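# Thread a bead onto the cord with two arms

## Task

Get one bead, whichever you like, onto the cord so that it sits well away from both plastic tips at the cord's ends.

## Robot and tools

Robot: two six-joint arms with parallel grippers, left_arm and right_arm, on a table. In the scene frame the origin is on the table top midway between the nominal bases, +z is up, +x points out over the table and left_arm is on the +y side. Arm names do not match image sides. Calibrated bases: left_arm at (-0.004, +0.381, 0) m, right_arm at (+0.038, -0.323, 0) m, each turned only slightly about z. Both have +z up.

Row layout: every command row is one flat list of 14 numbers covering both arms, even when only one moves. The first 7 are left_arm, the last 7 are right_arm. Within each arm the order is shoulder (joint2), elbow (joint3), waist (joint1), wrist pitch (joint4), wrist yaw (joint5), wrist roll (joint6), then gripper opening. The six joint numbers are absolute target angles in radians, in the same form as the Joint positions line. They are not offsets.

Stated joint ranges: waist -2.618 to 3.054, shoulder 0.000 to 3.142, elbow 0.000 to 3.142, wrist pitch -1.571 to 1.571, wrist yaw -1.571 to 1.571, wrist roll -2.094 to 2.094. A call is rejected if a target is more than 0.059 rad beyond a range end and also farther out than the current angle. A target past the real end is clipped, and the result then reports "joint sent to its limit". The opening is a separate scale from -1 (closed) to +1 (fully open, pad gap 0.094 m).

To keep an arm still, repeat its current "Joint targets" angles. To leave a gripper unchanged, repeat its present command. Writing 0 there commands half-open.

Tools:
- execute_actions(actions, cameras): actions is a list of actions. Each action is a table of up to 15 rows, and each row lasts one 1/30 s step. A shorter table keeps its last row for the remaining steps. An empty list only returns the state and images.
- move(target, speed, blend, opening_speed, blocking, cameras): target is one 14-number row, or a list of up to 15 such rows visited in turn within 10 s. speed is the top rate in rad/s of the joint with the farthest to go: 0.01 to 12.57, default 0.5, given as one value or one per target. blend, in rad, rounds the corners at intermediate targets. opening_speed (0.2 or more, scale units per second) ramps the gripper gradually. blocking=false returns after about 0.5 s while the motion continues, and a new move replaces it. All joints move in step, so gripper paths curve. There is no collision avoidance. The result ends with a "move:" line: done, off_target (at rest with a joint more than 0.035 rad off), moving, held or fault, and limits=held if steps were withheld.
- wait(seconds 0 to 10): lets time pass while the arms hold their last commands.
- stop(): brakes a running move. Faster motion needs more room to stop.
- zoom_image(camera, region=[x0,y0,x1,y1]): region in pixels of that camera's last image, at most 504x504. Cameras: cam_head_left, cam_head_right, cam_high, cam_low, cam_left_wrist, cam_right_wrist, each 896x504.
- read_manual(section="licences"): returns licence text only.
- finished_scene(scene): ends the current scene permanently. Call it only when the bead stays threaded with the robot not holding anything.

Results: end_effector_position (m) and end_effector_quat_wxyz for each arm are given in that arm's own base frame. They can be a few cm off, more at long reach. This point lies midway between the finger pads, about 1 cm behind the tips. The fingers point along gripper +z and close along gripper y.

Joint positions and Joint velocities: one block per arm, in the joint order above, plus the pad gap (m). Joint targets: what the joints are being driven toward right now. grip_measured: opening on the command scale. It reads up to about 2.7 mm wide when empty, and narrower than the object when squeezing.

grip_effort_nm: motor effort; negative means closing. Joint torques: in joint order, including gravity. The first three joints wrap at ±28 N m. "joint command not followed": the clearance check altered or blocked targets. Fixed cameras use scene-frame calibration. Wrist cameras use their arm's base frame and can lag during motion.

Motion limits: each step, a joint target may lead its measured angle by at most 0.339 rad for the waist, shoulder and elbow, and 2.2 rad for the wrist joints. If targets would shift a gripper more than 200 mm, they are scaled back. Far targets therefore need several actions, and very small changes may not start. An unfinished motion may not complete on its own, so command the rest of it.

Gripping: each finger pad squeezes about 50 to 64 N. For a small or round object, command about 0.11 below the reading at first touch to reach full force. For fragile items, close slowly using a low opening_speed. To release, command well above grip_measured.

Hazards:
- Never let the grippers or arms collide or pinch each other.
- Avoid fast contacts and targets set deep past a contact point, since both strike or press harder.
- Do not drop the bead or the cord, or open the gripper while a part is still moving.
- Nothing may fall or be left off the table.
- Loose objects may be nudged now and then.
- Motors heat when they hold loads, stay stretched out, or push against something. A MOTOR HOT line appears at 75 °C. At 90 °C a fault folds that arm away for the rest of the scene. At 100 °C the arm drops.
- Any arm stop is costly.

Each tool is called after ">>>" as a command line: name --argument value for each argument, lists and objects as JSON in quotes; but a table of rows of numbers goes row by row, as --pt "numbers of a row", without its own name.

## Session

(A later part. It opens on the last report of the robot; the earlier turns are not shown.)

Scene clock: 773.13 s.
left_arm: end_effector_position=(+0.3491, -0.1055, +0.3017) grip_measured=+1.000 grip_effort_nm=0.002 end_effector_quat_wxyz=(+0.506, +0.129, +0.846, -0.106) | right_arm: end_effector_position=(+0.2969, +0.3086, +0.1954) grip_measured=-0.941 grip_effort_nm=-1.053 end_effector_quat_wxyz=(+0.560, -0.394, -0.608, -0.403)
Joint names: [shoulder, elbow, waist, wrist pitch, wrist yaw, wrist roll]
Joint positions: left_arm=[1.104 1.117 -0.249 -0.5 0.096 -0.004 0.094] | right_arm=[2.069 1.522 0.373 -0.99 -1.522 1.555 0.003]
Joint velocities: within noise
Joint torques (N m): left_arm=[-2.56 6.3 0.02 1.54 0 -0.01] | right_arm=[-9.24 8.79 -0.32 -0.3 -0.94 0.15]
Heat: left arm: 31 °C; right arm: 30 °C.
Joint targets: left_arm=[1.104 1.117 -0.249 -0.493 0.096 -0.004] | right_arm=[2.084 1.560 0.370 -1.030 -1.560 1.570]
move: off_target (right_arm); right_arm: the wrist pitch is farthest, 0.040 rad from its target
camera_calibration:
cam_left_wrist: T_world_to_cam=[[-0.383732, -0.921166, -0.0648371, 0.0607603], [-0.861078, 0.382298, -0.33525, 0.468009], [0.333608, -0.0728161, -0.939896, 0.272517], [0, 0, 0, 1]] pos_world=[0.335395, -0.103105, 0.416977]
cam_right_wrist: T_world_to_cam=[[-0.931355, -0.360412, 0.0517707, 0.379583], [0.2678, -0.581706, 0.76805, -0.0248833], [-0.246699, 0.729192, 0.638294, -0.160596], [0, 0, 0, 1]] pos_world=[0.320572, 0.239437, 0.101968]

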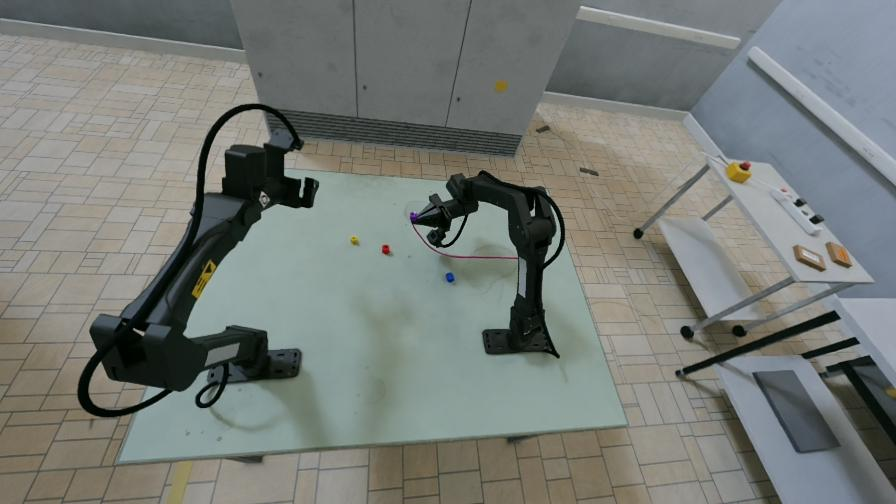

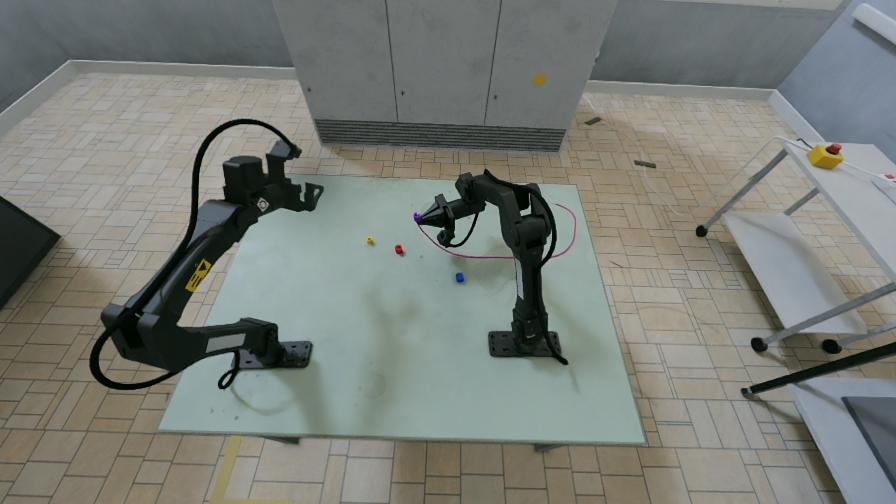

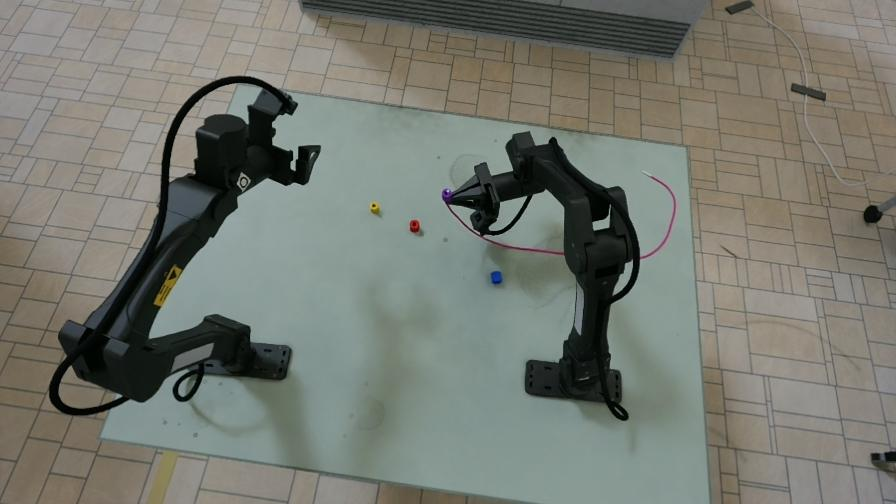

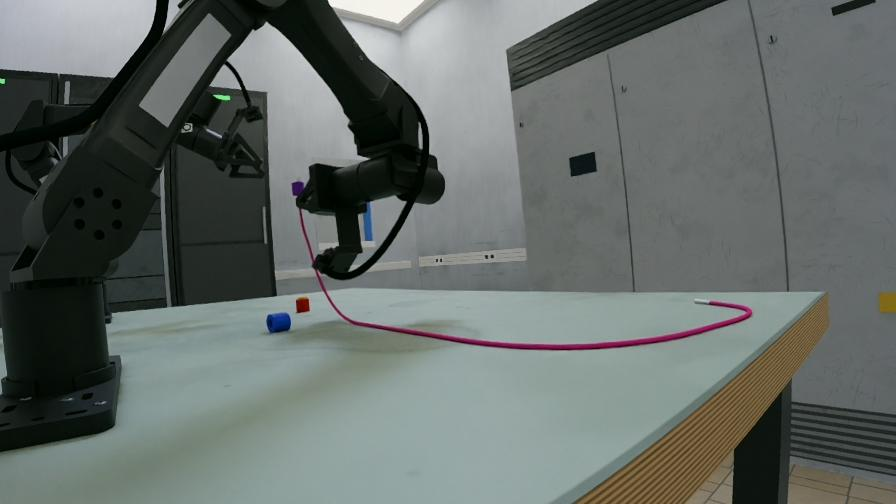

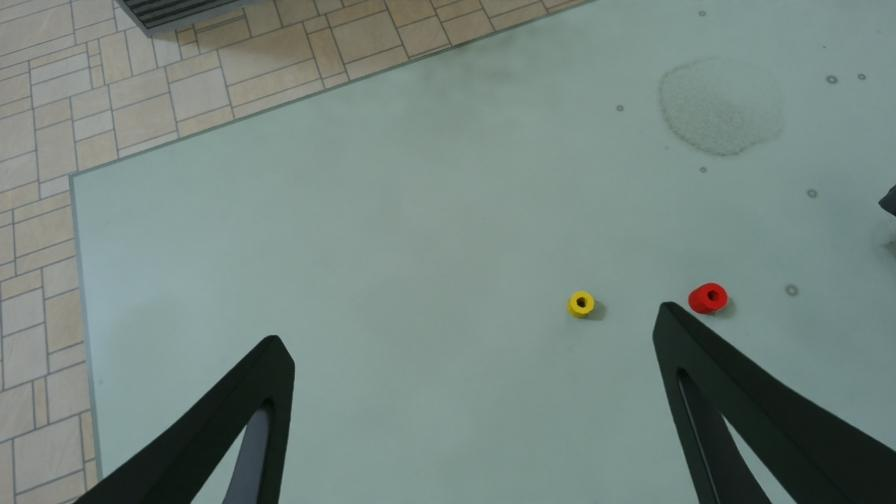

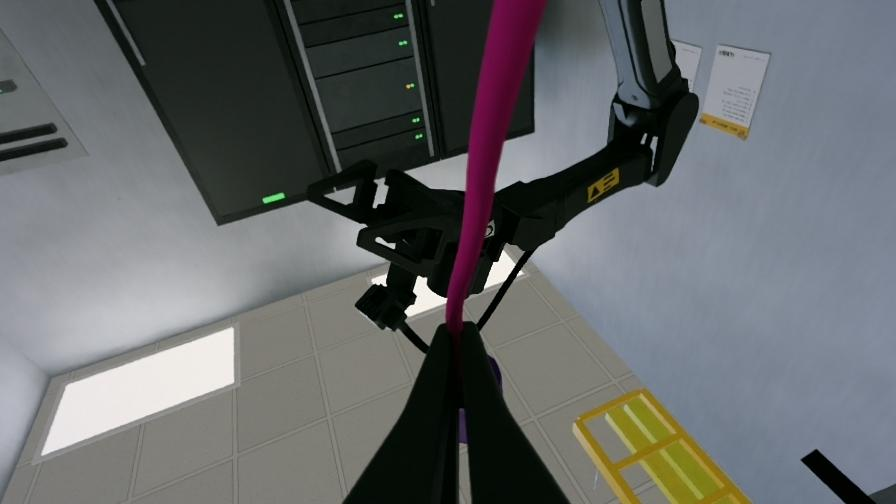

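>>> move --target '[1.104, 1.117, -0.249, -0.493, 0.096, -0.004, 1.0, 2.08, 1.525, 0.82, -1.01, 0.0, 1.57, -0.95]' --speed 0.5

>>> zoom_image --camera "cam_high" --region '[400, 160, 540, 270]'

Scene clock: 845.83 s.
left_arm: end_effector_position=(+0.3491, -0.1055, +0.3017) grip_measured=+1.000 grip_effort_nm=0.002 end_effector_quat_wxyz=(+0.506, +0.129, +0.846, -0.106) | right_arm: end_effector_position=(+0.2669, +0.2909, +0.0261) grip_measured=-0.941 grip_effort_nm=-1.053 end_effector_quat_wxyz=(-0.004, +0.364, +0.931, +0.020)
Joint names: [shoulder, elbow, waist, wrist pitch, wrist yaw, wrist roll]
Joint positions: left_arm=[1.104 1.117 -0.249 -0.5 0.096 -0.004 0.094] | right_arm=[2.069 1.522 0.816 -0.99 -0.022 1.561 0.003]
Joint velocities: within noise
Joint torques (N m): left_arm=[-2.55 6.31 0.01 1.54 0 -0.01] | right_arm=[-9.57 6.09 0.39 -0.13 0.22 0.09]
Heat: left arm: 31 °C; right arm: 30 °C.
Joint targets: left_arm=[1.104 1.117 -0.249 -0.493 0.096 -0.004] | right_arm=[2.080 1.525 0.820 -1.010 0.000 1.570]
move: done
camera_calibration:
cam_left_wrist: T_world_to_cam=[[-0.383732, -0.921166, -0.0648371, 0.0607603], [-0.861078, 0.382298, -0.33525, 0.468009], [0.333608, -0.0728161, -0.939896, 0.272517], [0, 0, 0, 1]] pos_world=[0.335395, -0.103105, 0.416977]
cam_right_wrist: T_world_to_cam=[[-0.748567, -0.662322, -0.031263, 0.395126], [-0.49292, 0.524332, 0.694338, -0.0139688], [-0.443483, 0.535169, -0.718969, 0.0972874], [0, 0, 0, 1]] pos_world=[0.332038, 0.216959, 0.0919985]

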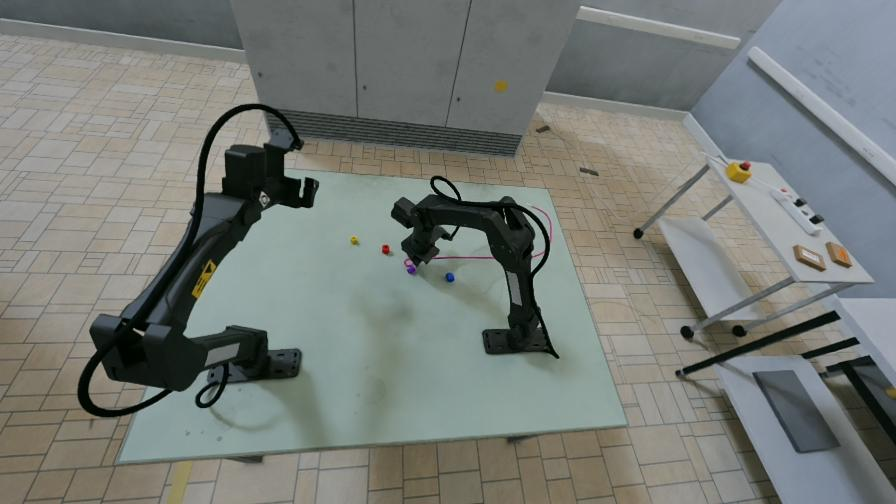

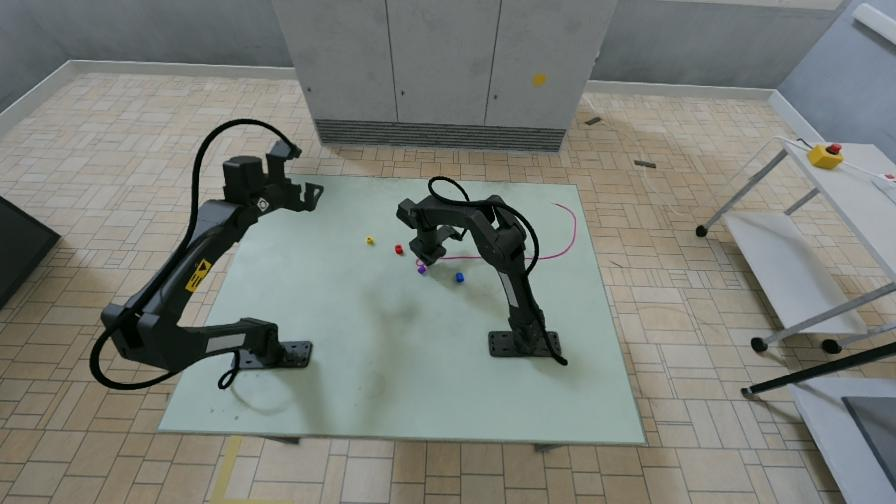

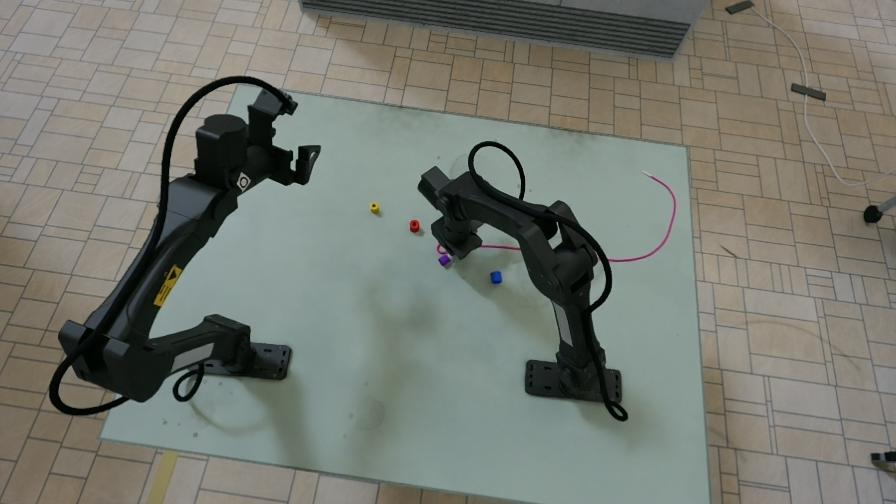

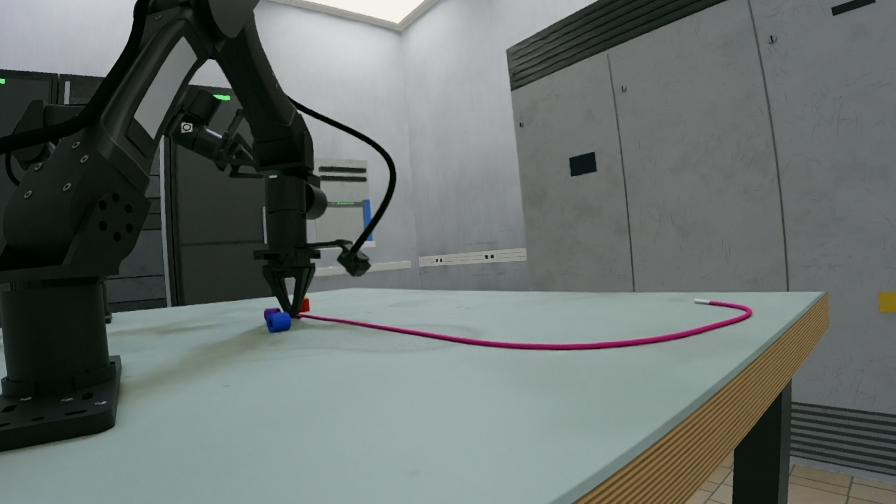

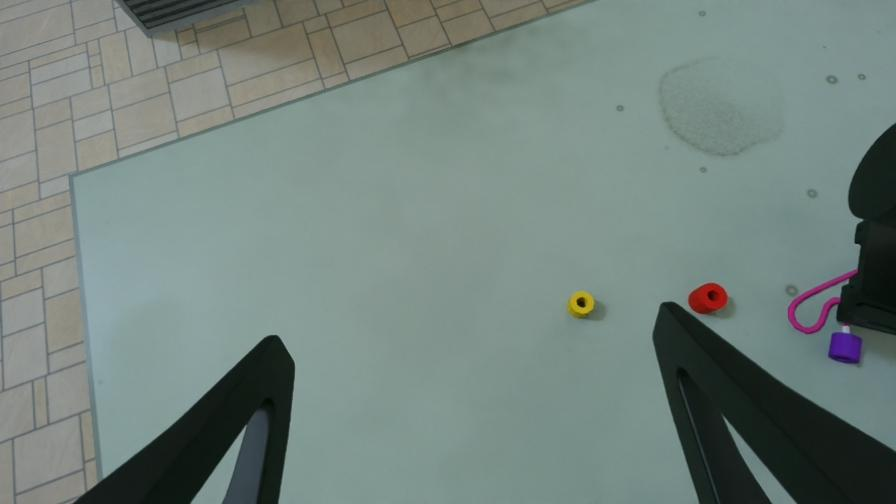

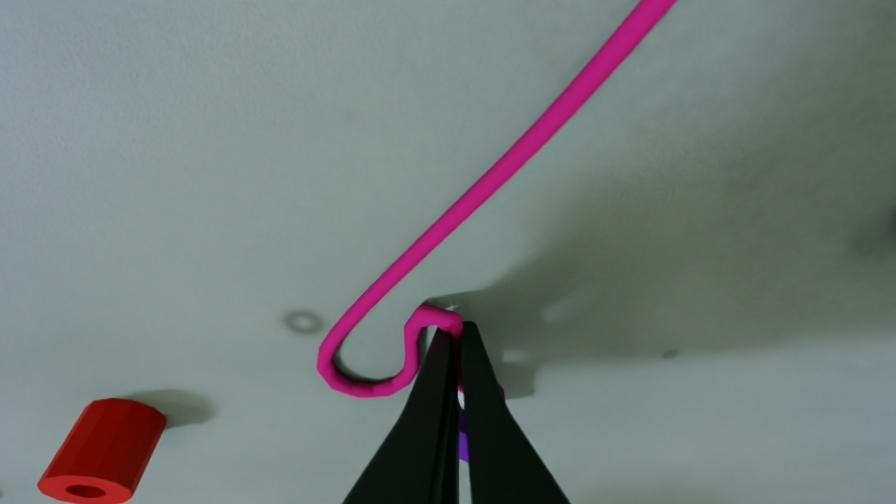

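Scaled by 3.600 from the camera's 896x504 image, which has a finer 1280x720 frame.

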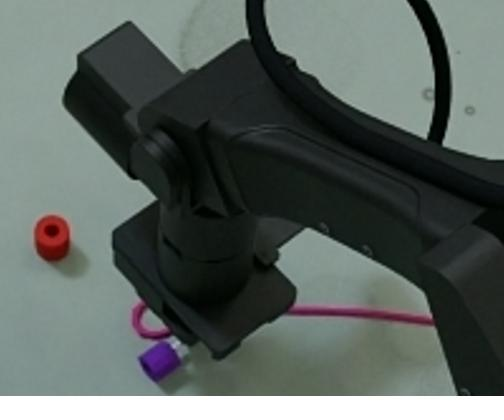

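>>> move --target '[1.104, 1.117, -0.249, -0.493, 0.096, -0.004, 1.0, 2.08, 1.525, 1.17, -1.01, 0.0, 1.57, -0.95]' --speed 0.25 --cameras '["cam_right_wrist", "cam_left_wrist", "cam_high"]'

>>> zoom_image --camera "cam_left_wrist" --region '[640, 240, 896, 430]'

Scene clock: 867.40 s.
left_arm: end_effector_position=(+0.3491, -0.1055, +0.3017) grip_measured=+1.000 grip_effort_nm=0.007 end_effector_quat_wxyz=(+0.506, +0.129, +0.846, -0.106) | right_arm: end_effector_position=(+0.1502, +0.3651, +0.0260) grip_measured=-0.941 grip_effort_nm=-1.053 end_effector_quat_wxyz=(-0.005, +0.194, +0.981, +0.018)
Joint names: [shoulder, elbow, waist, wrist pitch, wrist yaw, wrist roll]
Joint positions: left_arm=[1.104 1.117 -0.249 -0.5 0.096 -0.004 0.094] | right_arm=[2.069 1.522 1.17 -0.99 -0.018 1.561 0.003]
Joint velocities: within noise
Joint torques (N m): left_arm=[-2.56 6.31 0.01 1.55 0 -0.01] | right_arm=[-9.47 6 0.02 -0.12 0.17 0.1]
Heat: left arm: 31 °C; right arm: 30 °C.
Joint targets: left_arm=[1.104 1.117 -0.249 -0.493 0.096 -0.004] | right_arm=[2.080 1.525 1.170 -1.010 0.000 1.570]
move: done
camera_calibration:
cam_left_wrist: T_world_to_cam=[[-0.383732, -0.921166, -0.0648371, 0.0607603], [-0.861078, 0.382298, -0.33525, 0.468009], [0.333608, -0.0728161, -0.939896, 0.272517], [0, 0, 0, 1]] pos_world=[0.335395, -0.103105, 0.416977]
cam_right_wrist: T_world_to_cam=[[-0.472511, -0.880757, -0.0316403, 0.395217], [-0.646768, 0.322145, 0.691313, -0.0133959], [-0.598686, 0.347117, -0.721862, 0.0978541], [0, 0, 0, 1]] pos_world=[0.236664, 0.318438, 0.0924027]
Images, in order (width x height): cam_high 896x504, cam_left_wrist 896x504, cam_right_wrist 896x504.

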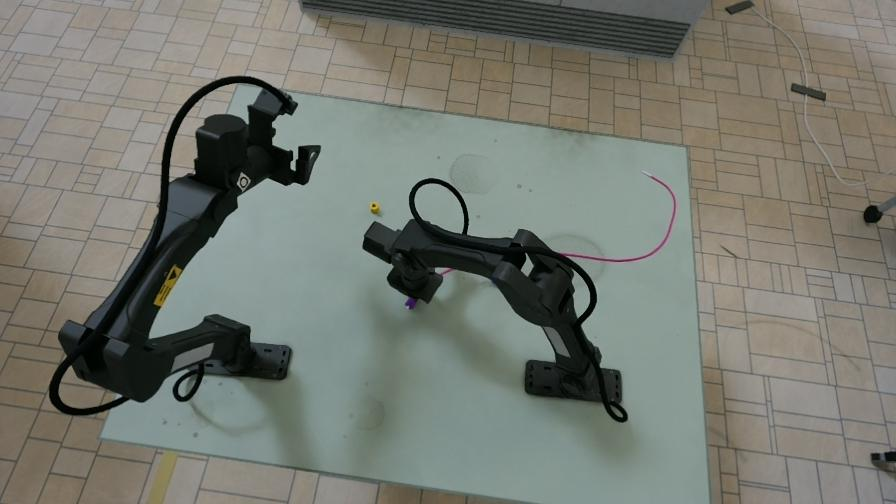

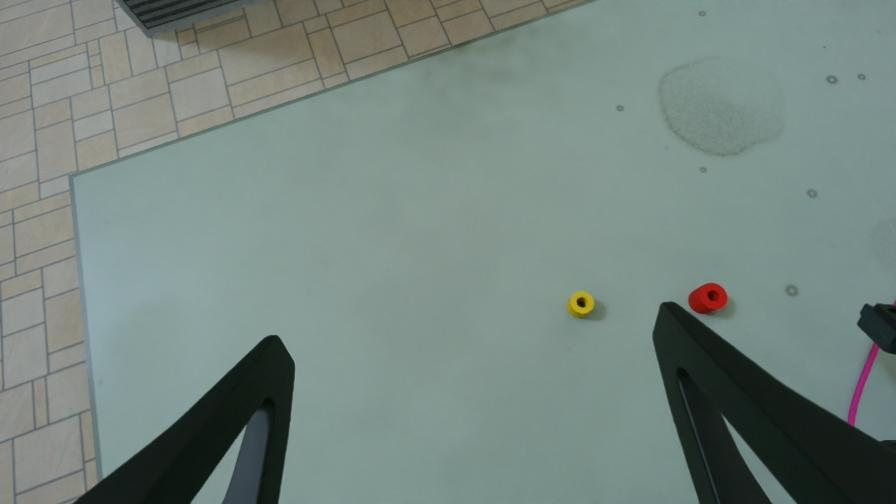

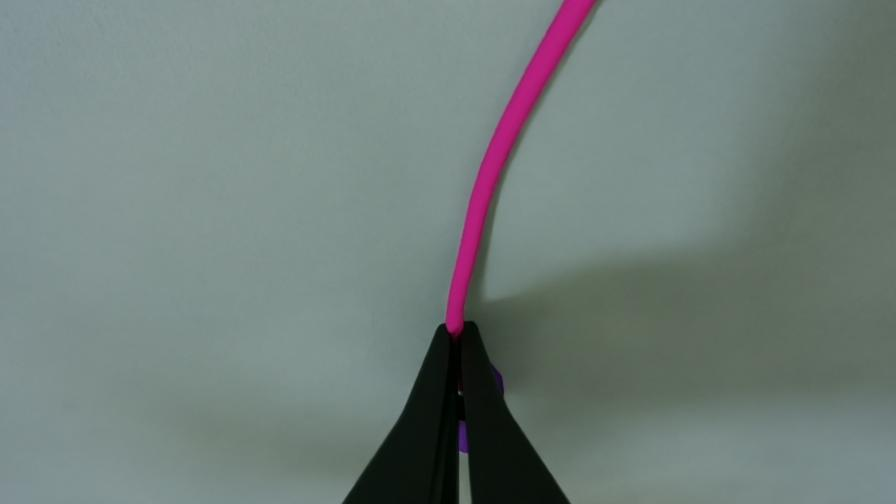

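Scaled by 1.969 from the camera's 896x504 image, which has a finer 1280x720 frame.

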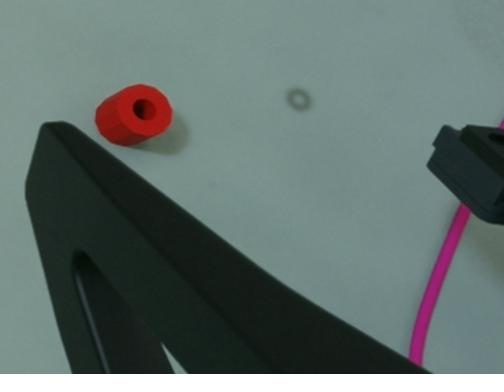

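>>> move --pt "1.104 1.117 -0.249 -0.493 0.096 -0.004 1.0 2.08 1.525 1.17 -1.01 0.0 1.57 -0.4" --pt "1.104 1.117 -0.249 -0.493 0.096 -0.004 1.0 2.08 1.525 1.06 -1.01 0.0 1.57 -0.4" --pt "1.104 1.117 -0.249 -0.493 0.096 -0.004 1.0 2.08 1.525 1.06 -1.01 0.0 1.57 -0.95" --speed 0.2 --opening_speed 0.6 --cameras '["cam_right_wrist", "cam_left_wrist", "cam_high", "cam_low"]'

>>> zoom_image --camera "cam_right_wrist" --region '[380, 300, 560, 480]'

Scene clock: 892.37 s.
left_arm: end_effector_position=(+0.3491, -0.1055, +0.3017) grip_measured=+1.000 grip_effort_nm=0.007 end_effector_quat_wxyz=(+0.506, +0.129, +0.846, -0.106) | right_arm: end_effector_position=(+0.1887, +0.3467, +0.0260) grip_measured=-0.946 grip_effort_nm=-0.232 end_effector_quat_wxyz=(-0.004, +0.247, +0.969, +0.018)
Joint names: [shoulder, elbow, waist, wrist pitch, wrist yaw, wrist roll]
Joint positions: left_arm=[1.104 1.117 -0.249 -0.5 0.096 -0.004 0.094] | right_arm=[2.069 1.522 1.062 -0.99 -0.018 1.562 0.003]
Joint velocities: within noise
Joint torques (N m): left_arm=[-2.55 6.31 0.01 1.55 0 -0.01] | right_arm=[-9.48 6 -0.17 -0.11 0.14 0.09]
Heat: left arm: 31 °C; right arm: 30 °C.
Joint targets: left_arm=[1.104 1.117 -0.249 -0.493 0.096 -0.004] | right_arm=[2.080 1.525 1.060 -1.010 0.000 1.570]
move: done
camera_calibration:
cam_left_wrist: T_world_to_cam=[[-0.383732, -0.921166, -0.0648371, 0.0607603], [-0.861078, 0.382298, -0.33525, 0.468009], [0.333608, -0.0728161, -0.939896, 0.272517], [0, 0, 0, 1]] pos_world=[0.335395, -0.103105, 0.416977]
cam_right_wrist: T_world_to_cam=[[-0.565014, -0.824471, -0.031717, 0.395179], [-0.608335, 0.39031, 0.691076, -0.0134281], [-0.557393, 0.409763, -0.722086, 0.0977575], [0, 0, 0, 1]] pos_world=[0.269602, 0.290997, 0.092403]
Images, in order (width x height): cam_high 896x504, cam_low 896x504, cam_left_wrist 896x504, cam_right_wrist 896x504.

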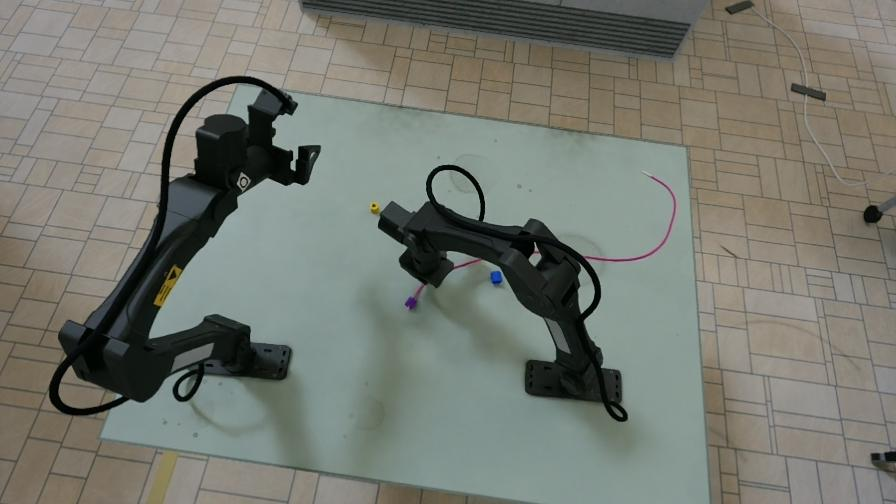

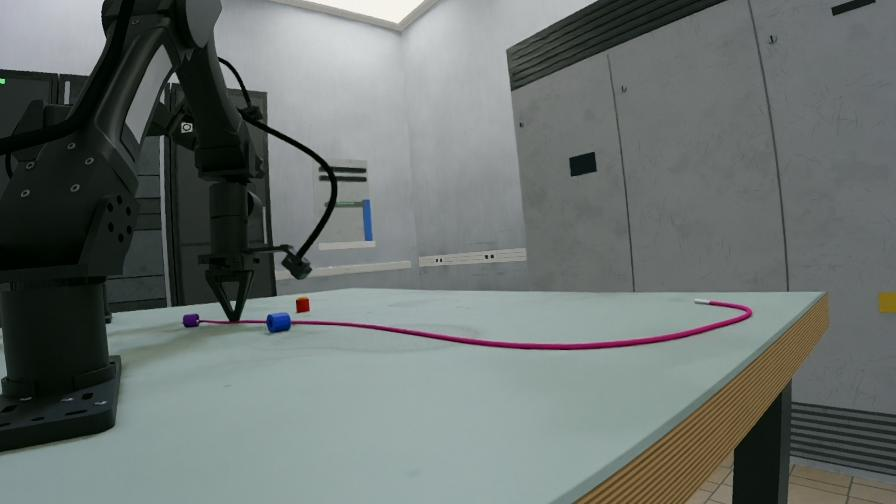

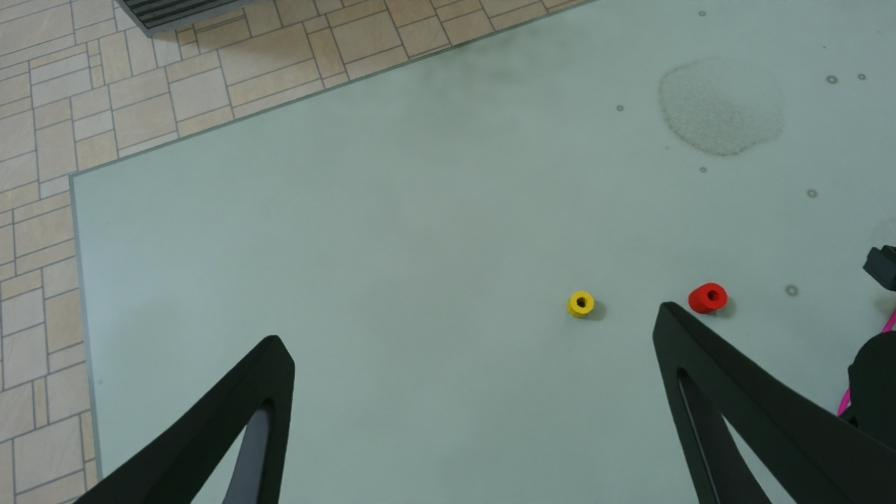

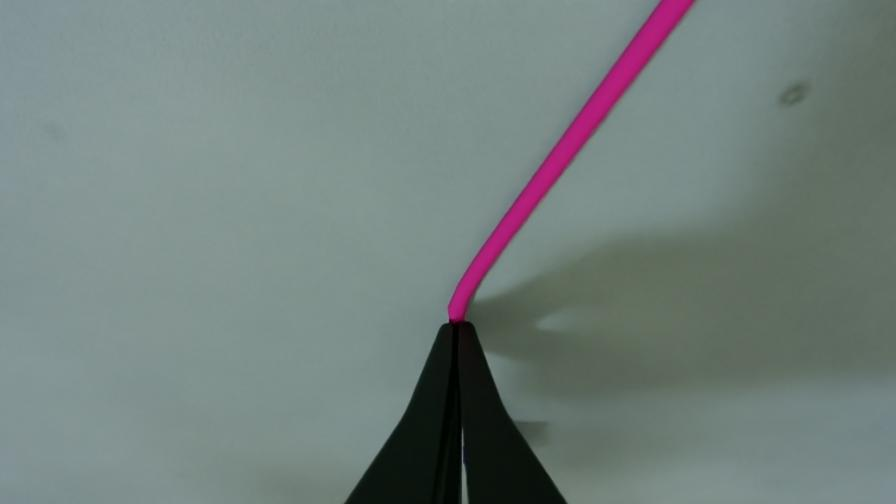

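Scaled by 2.800 from the camera's 896x504 image, which has a finer 1280x720 frame.

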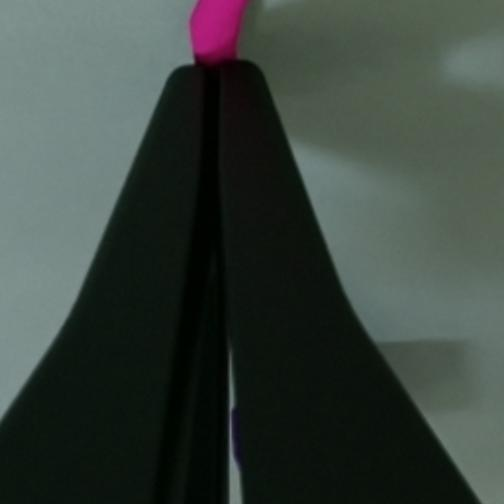

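>>> move --pt "1.104 1.117 -0.249 -0.493 0.096 -0.004 1.0 2.08 1.525 1.06 -1.01 0.0 1.57 -0.6" --pt "1.104 1.117 -0.249 -0.493 0.096 -0.004 1.0 2.08 1.472 1.06 -1.0 0.0 1.57 -0.6" --pt "1.104 1.117 -0.249 -0.493 0.096 -0.004 1.0 2.08 1.472 1.06 -1.0 0.0 1.57 -0.97" --speed 0.2 --opening_speed 0.6 --cameras '["cam_right_wrist", "cam_low"]'

>>> zoom_image --camera "cam_low" --region '[170, 240, 330, 340]'

Scene clock: 915.83 s.
left_arm: end_effector_position=(+0.3491, -0.1055, +0.3017) grip_measured=+1.000 grip_effort_nm=0.002 end_effector_quat_wxyz=(+0.506, +0.129, +0.846, -0.106) | right_arm: end_effector_position=(+0.1878, +0.3450, +0.0226) grip_measured=-0.945 grip_effort_nm=-0.974 end_effector_quat_wxyz=(-0.005, +0.247, +0.969, +0.017)
Joint names: [shoulder, elbow, waist, wrist pitch, wrist yaw, wrist roll]
Joint positions: left_arm=[1.104 1.117 -0.249 -0.5 0.096 -0.004 0.094] | right_arm=[2.069 1.508 1.062 -0.979 -0.017 1.562 0.003]
Joint velocities: within noise
Joint torques (N m): left_arm=[-2.56 6.28 0.01 1.54 0 -0.01] | right_arm=[-9.58 3.15 -0.18 -0.14 0.14 0.09]
Heat: left arm: 31 °C; right arm: 30 °C.
Joint targets: left_arm=[1.104 1.117 -0.249 -0.493 0.096 -0.004] | right_arm=[2.080 1.472 1.060 -1.000 0.000 1.570]
move: off_target (right_arm); target 3's new numbers were sent with right_arm's elbow 0.036 rad from that target; right_arm: the elbow is farthest, 0.036 rad from its target
camera_calibration:
cam_right_wrist: T_world_to_cam=[[-0.565351, -0.824366, -0.0282834, 0.393149], [-0.607298, 0.392792, 0.690582, -0.012007], [-0.558183, 0.407597, -0.722701, 0.0964385], [0, 0, 0, 1]] pos_world=[0.268806, 0.289507, 0.0891075]
Images, in order (width x height): cam_low 896x504, cam_right_wrist 896x504.

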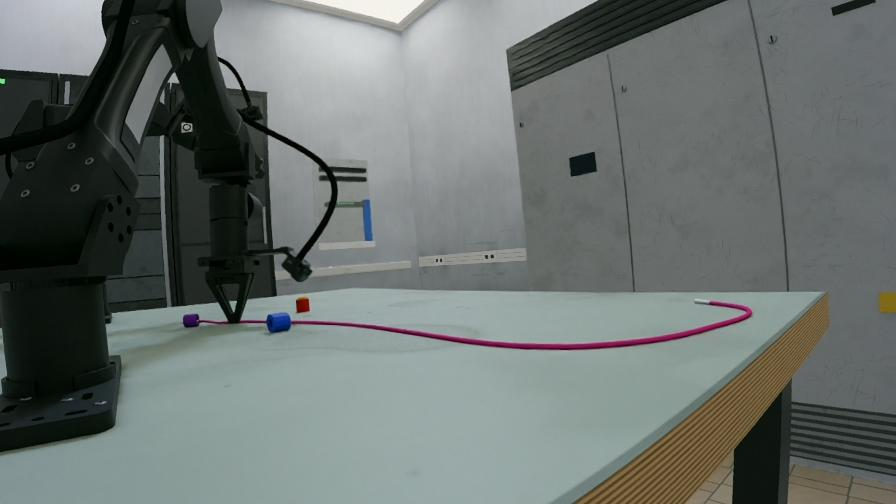

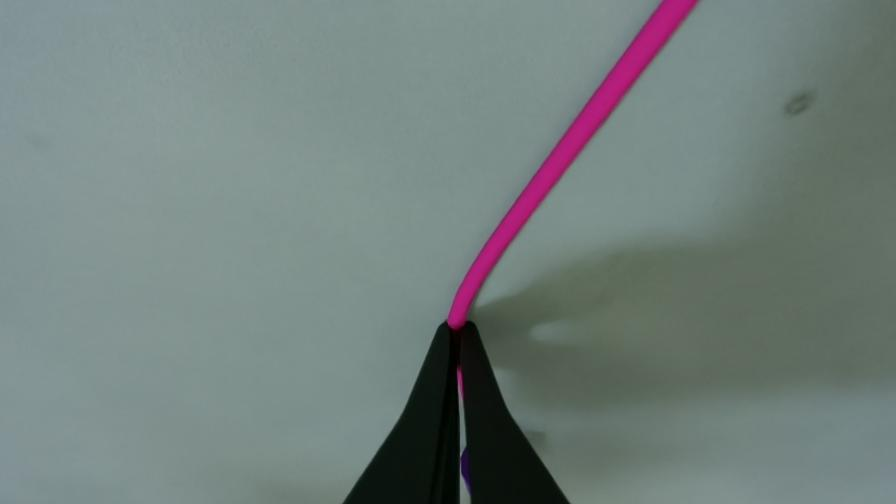

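Scaled by 3.150 from the camera's 896x504 image, which has a finer 1280x720 frame.

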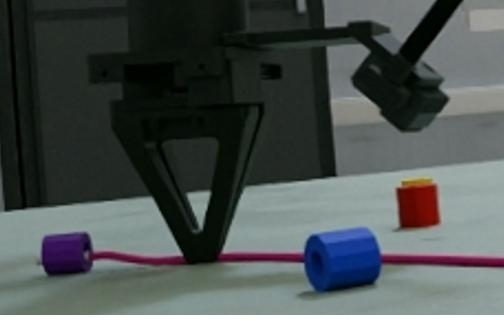

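>>> move --target '[1.104, 1.117, -0.249, -0.493, 0.096, -0.004, 1.0, 2.08, 1.53, 0.84, -1.01, -0.8, 1.57, -0.97]' --speed 0.5 --cameras '["cam_right_wrist", "cam_low", "cam_high"]'

>>> zoom_image --camera "cam_low" --region '[150, 200, 330, 340]'

Scene clock: 927.10 s.
left_arm: end_effector_position=(+0.3491, -0.1055, +0.3017) grip_measured=+1.000 grip_effort_nm=0.007 end_effector_quat_wxyz=(+0.506, +0.129, +0.846, -0.106) | right_arm: end_effector_position=(+0.1651, +0.3761, +0.0741) grip_measured=-0.951 grip_effort_nm=-1.053 end_effector_quat_wxyz=(-0.350, +0.320, +0.868, +0.149)
Joint names: [shoulder, elbow, waist, wrist pitch, wrist yaw, wrist roll]
Joint positions: left_arm=[1.104 1.117 -0.249 -0.5 0.096 -0.004 0.094] | right_arm=[2.069 1.508 0.844 -0.981 -0.78 1.562 0.002]
Joint velocities: within noise
Joint torques (N m): left_arm=[-2.56 6.3 0.02 1.54 0 -0.02] | right_arm=[-9.51 7.5 -0.36 -0.21 -0.57 0.09]
Heat: left arm: 31 °C; right arm: 30 °C.
Joint targets: left_arm=[1.104 1.117 -0.249 -0.493 0.096 -0.004] | right_arm=[2.080 1.530 0.840 -1.010 -0.800 1.570]
move: done
camera_calibration:
cam_right_wrist: T_world_to_cam=[[-0.71115, -0.70208, 0.0367308, 0.380688], [-0.00790263, 0.0602252, 0.998154, -0.0701074], [-0.702996, 0.709547, -0.0483775, -0.0312935], [0, 0, 0, 1]] pos_world=[0.248173, 0.2937, 0.0544811]
Images, in order (width x height): cam_high 896x504, cam_low 896x504, cam_right_wrist 896x504.

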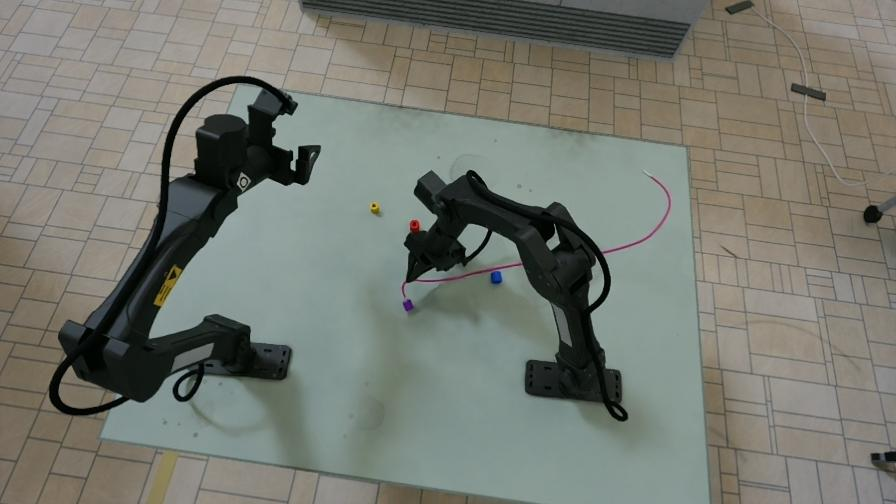

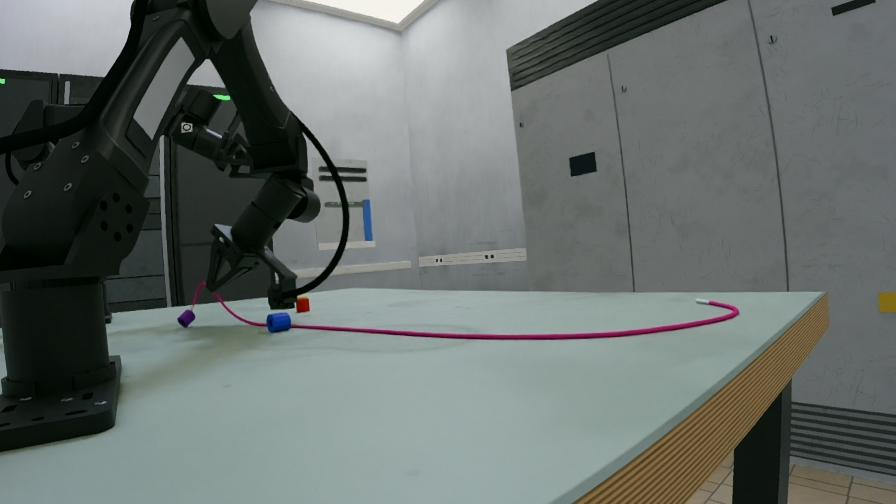

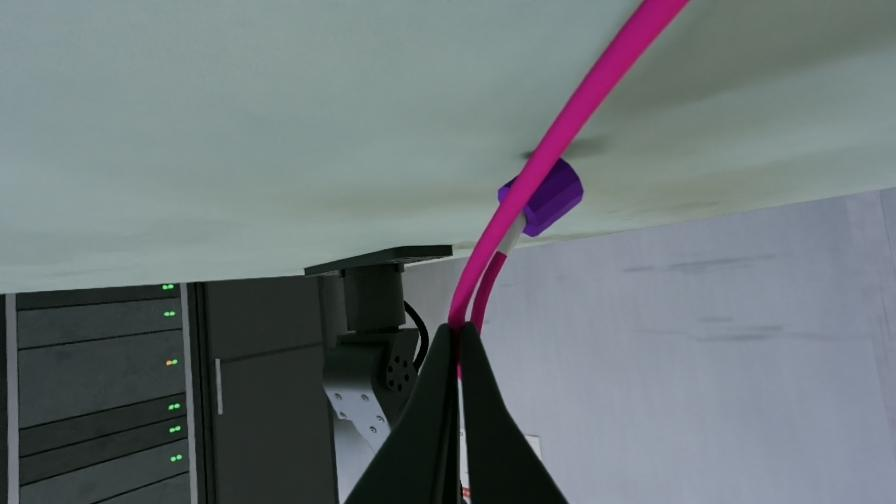

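Scaled by 2.800 from the camera's 896x504 image, which has a finer 1280x720 frame.

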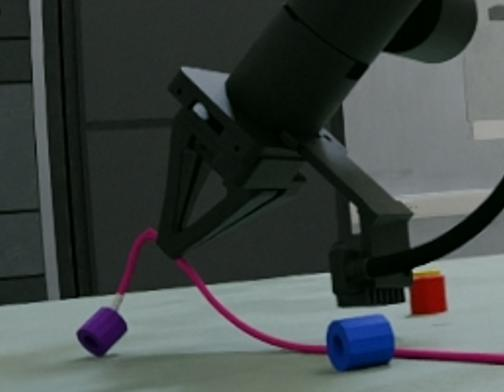

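>>> move --target '[1.104, 1.117, -0.249, -0.493, 0.096, -0.004, 1.0, 2.08, 1.472, 1.06, -1.0, 0.0, 1.57, -0.97]' --speed 0.4 --cameras '["cam_right_wrist", "cam_low", "cam_high"]'

>>> zoom_image --camera "cam_low" --region '[150, 240, 330, 340]'

>>> zoom_image --camera "cam_high" --region '[360, 230, 480, 330]'

Scene clock: 938.73 s.
left_arm: end_effector_position=(+0.3491, -0.1055, +0.3017) grip_measured=+1.000 grip_effort_nm=0.002 end_effector_quat_wxyz=(+0.506, +0.129, +0.846, -0.106) | right_arm: end_effector_position=(+0.1794, +0.3467, +0.0218) grip_measured=-0.951 grip_effort_nm=-1.062 end_effector_quat_wxyz=(-0.028, +0.247, +0.968, +0.019)
Joint names: [shoulder, elbow, waist, wrist pitch, wrist yaw, wrist roll]
Joint positions: left_arm=[1.104 1.117 -0.249 -0.5 0.096 -0.004 0.094] | right_arm=[2.068 1.501 1.061 -0.982 -0.065 1.562 0.002]
Joint velocities: within noise
Joint torques (N m): left_arm=[-2.58 6.3 0.01 1.55 0 -0.01] | right_arm=[-9.35 3.6 -0.08 -0.12 0.58 0.08]
Heat: left arm: 31 °C; right arm: 30 °C.
Joint targets: left_arm=[1.104 1.117 -0.249 -0.493 0.096 -0.004] | right_arm=[2.080 1.472 1.060 -1.000 0.000 1.570]
move: off_target (right_arm); right_arm: the wrist yaw is farthest, 0.065 rad from its target
camera_calibration:
cam_right_wrist: T_world_to_cam=[[-0.565953, -0.824276, -0.0163161, 0.389572], [-0.57561, 0.380894, 0.723597, -0.0194057], [-0.590229, 0.418914, -0.690029, 0.0915433], [0, 0, 0, 1]] pos_world=[0.263341, 0.290158, 0.0835658]
Images, in order (width x height): cam_high 896x504, cam_low 896x504, cam_right_wrist 896x504.

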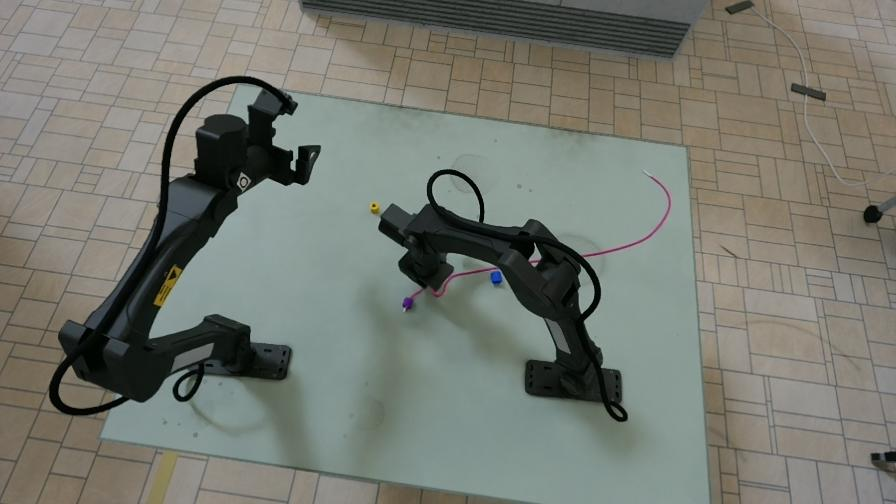

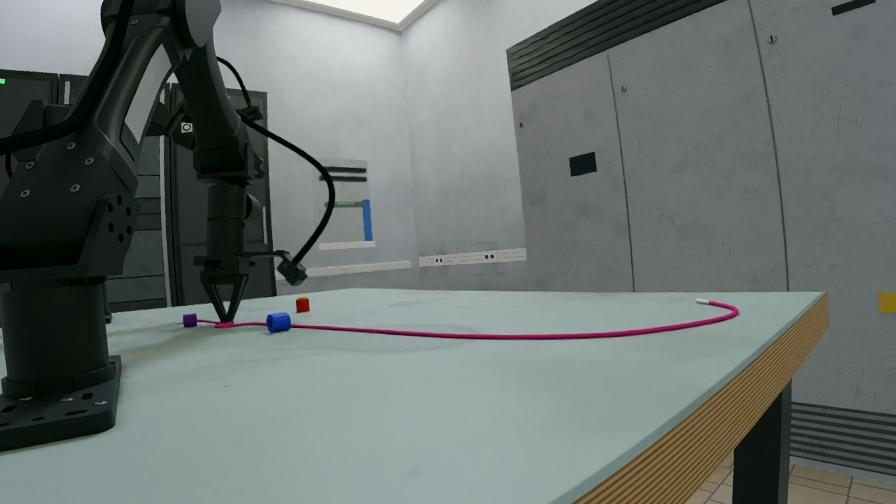

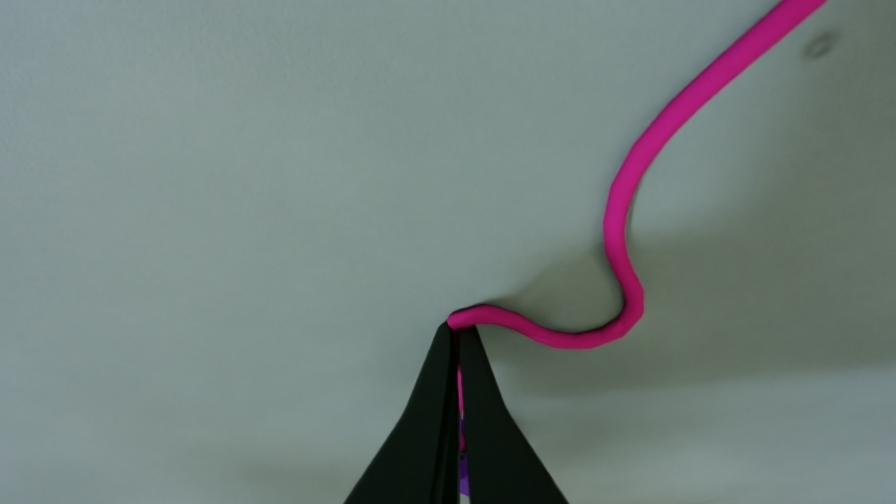

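Scaled by 2.800 from the camera's 896x504 image, which has a finer 1280x720 frame.

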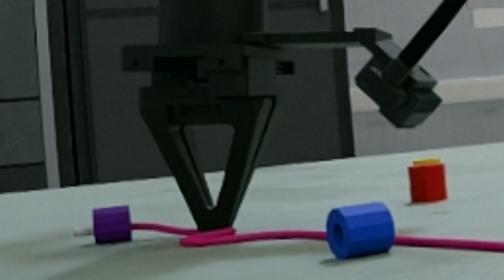

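Scaled by 4.200 from the camera's 896x504 image, which has a finer 1280x720 frame.

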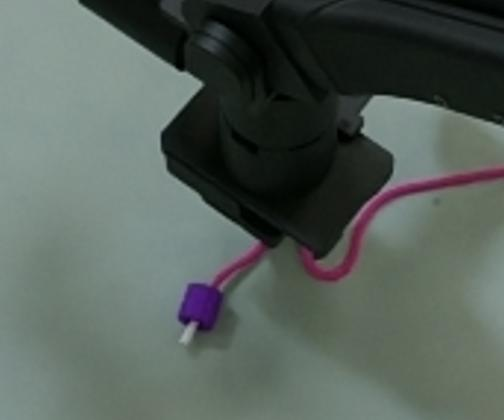

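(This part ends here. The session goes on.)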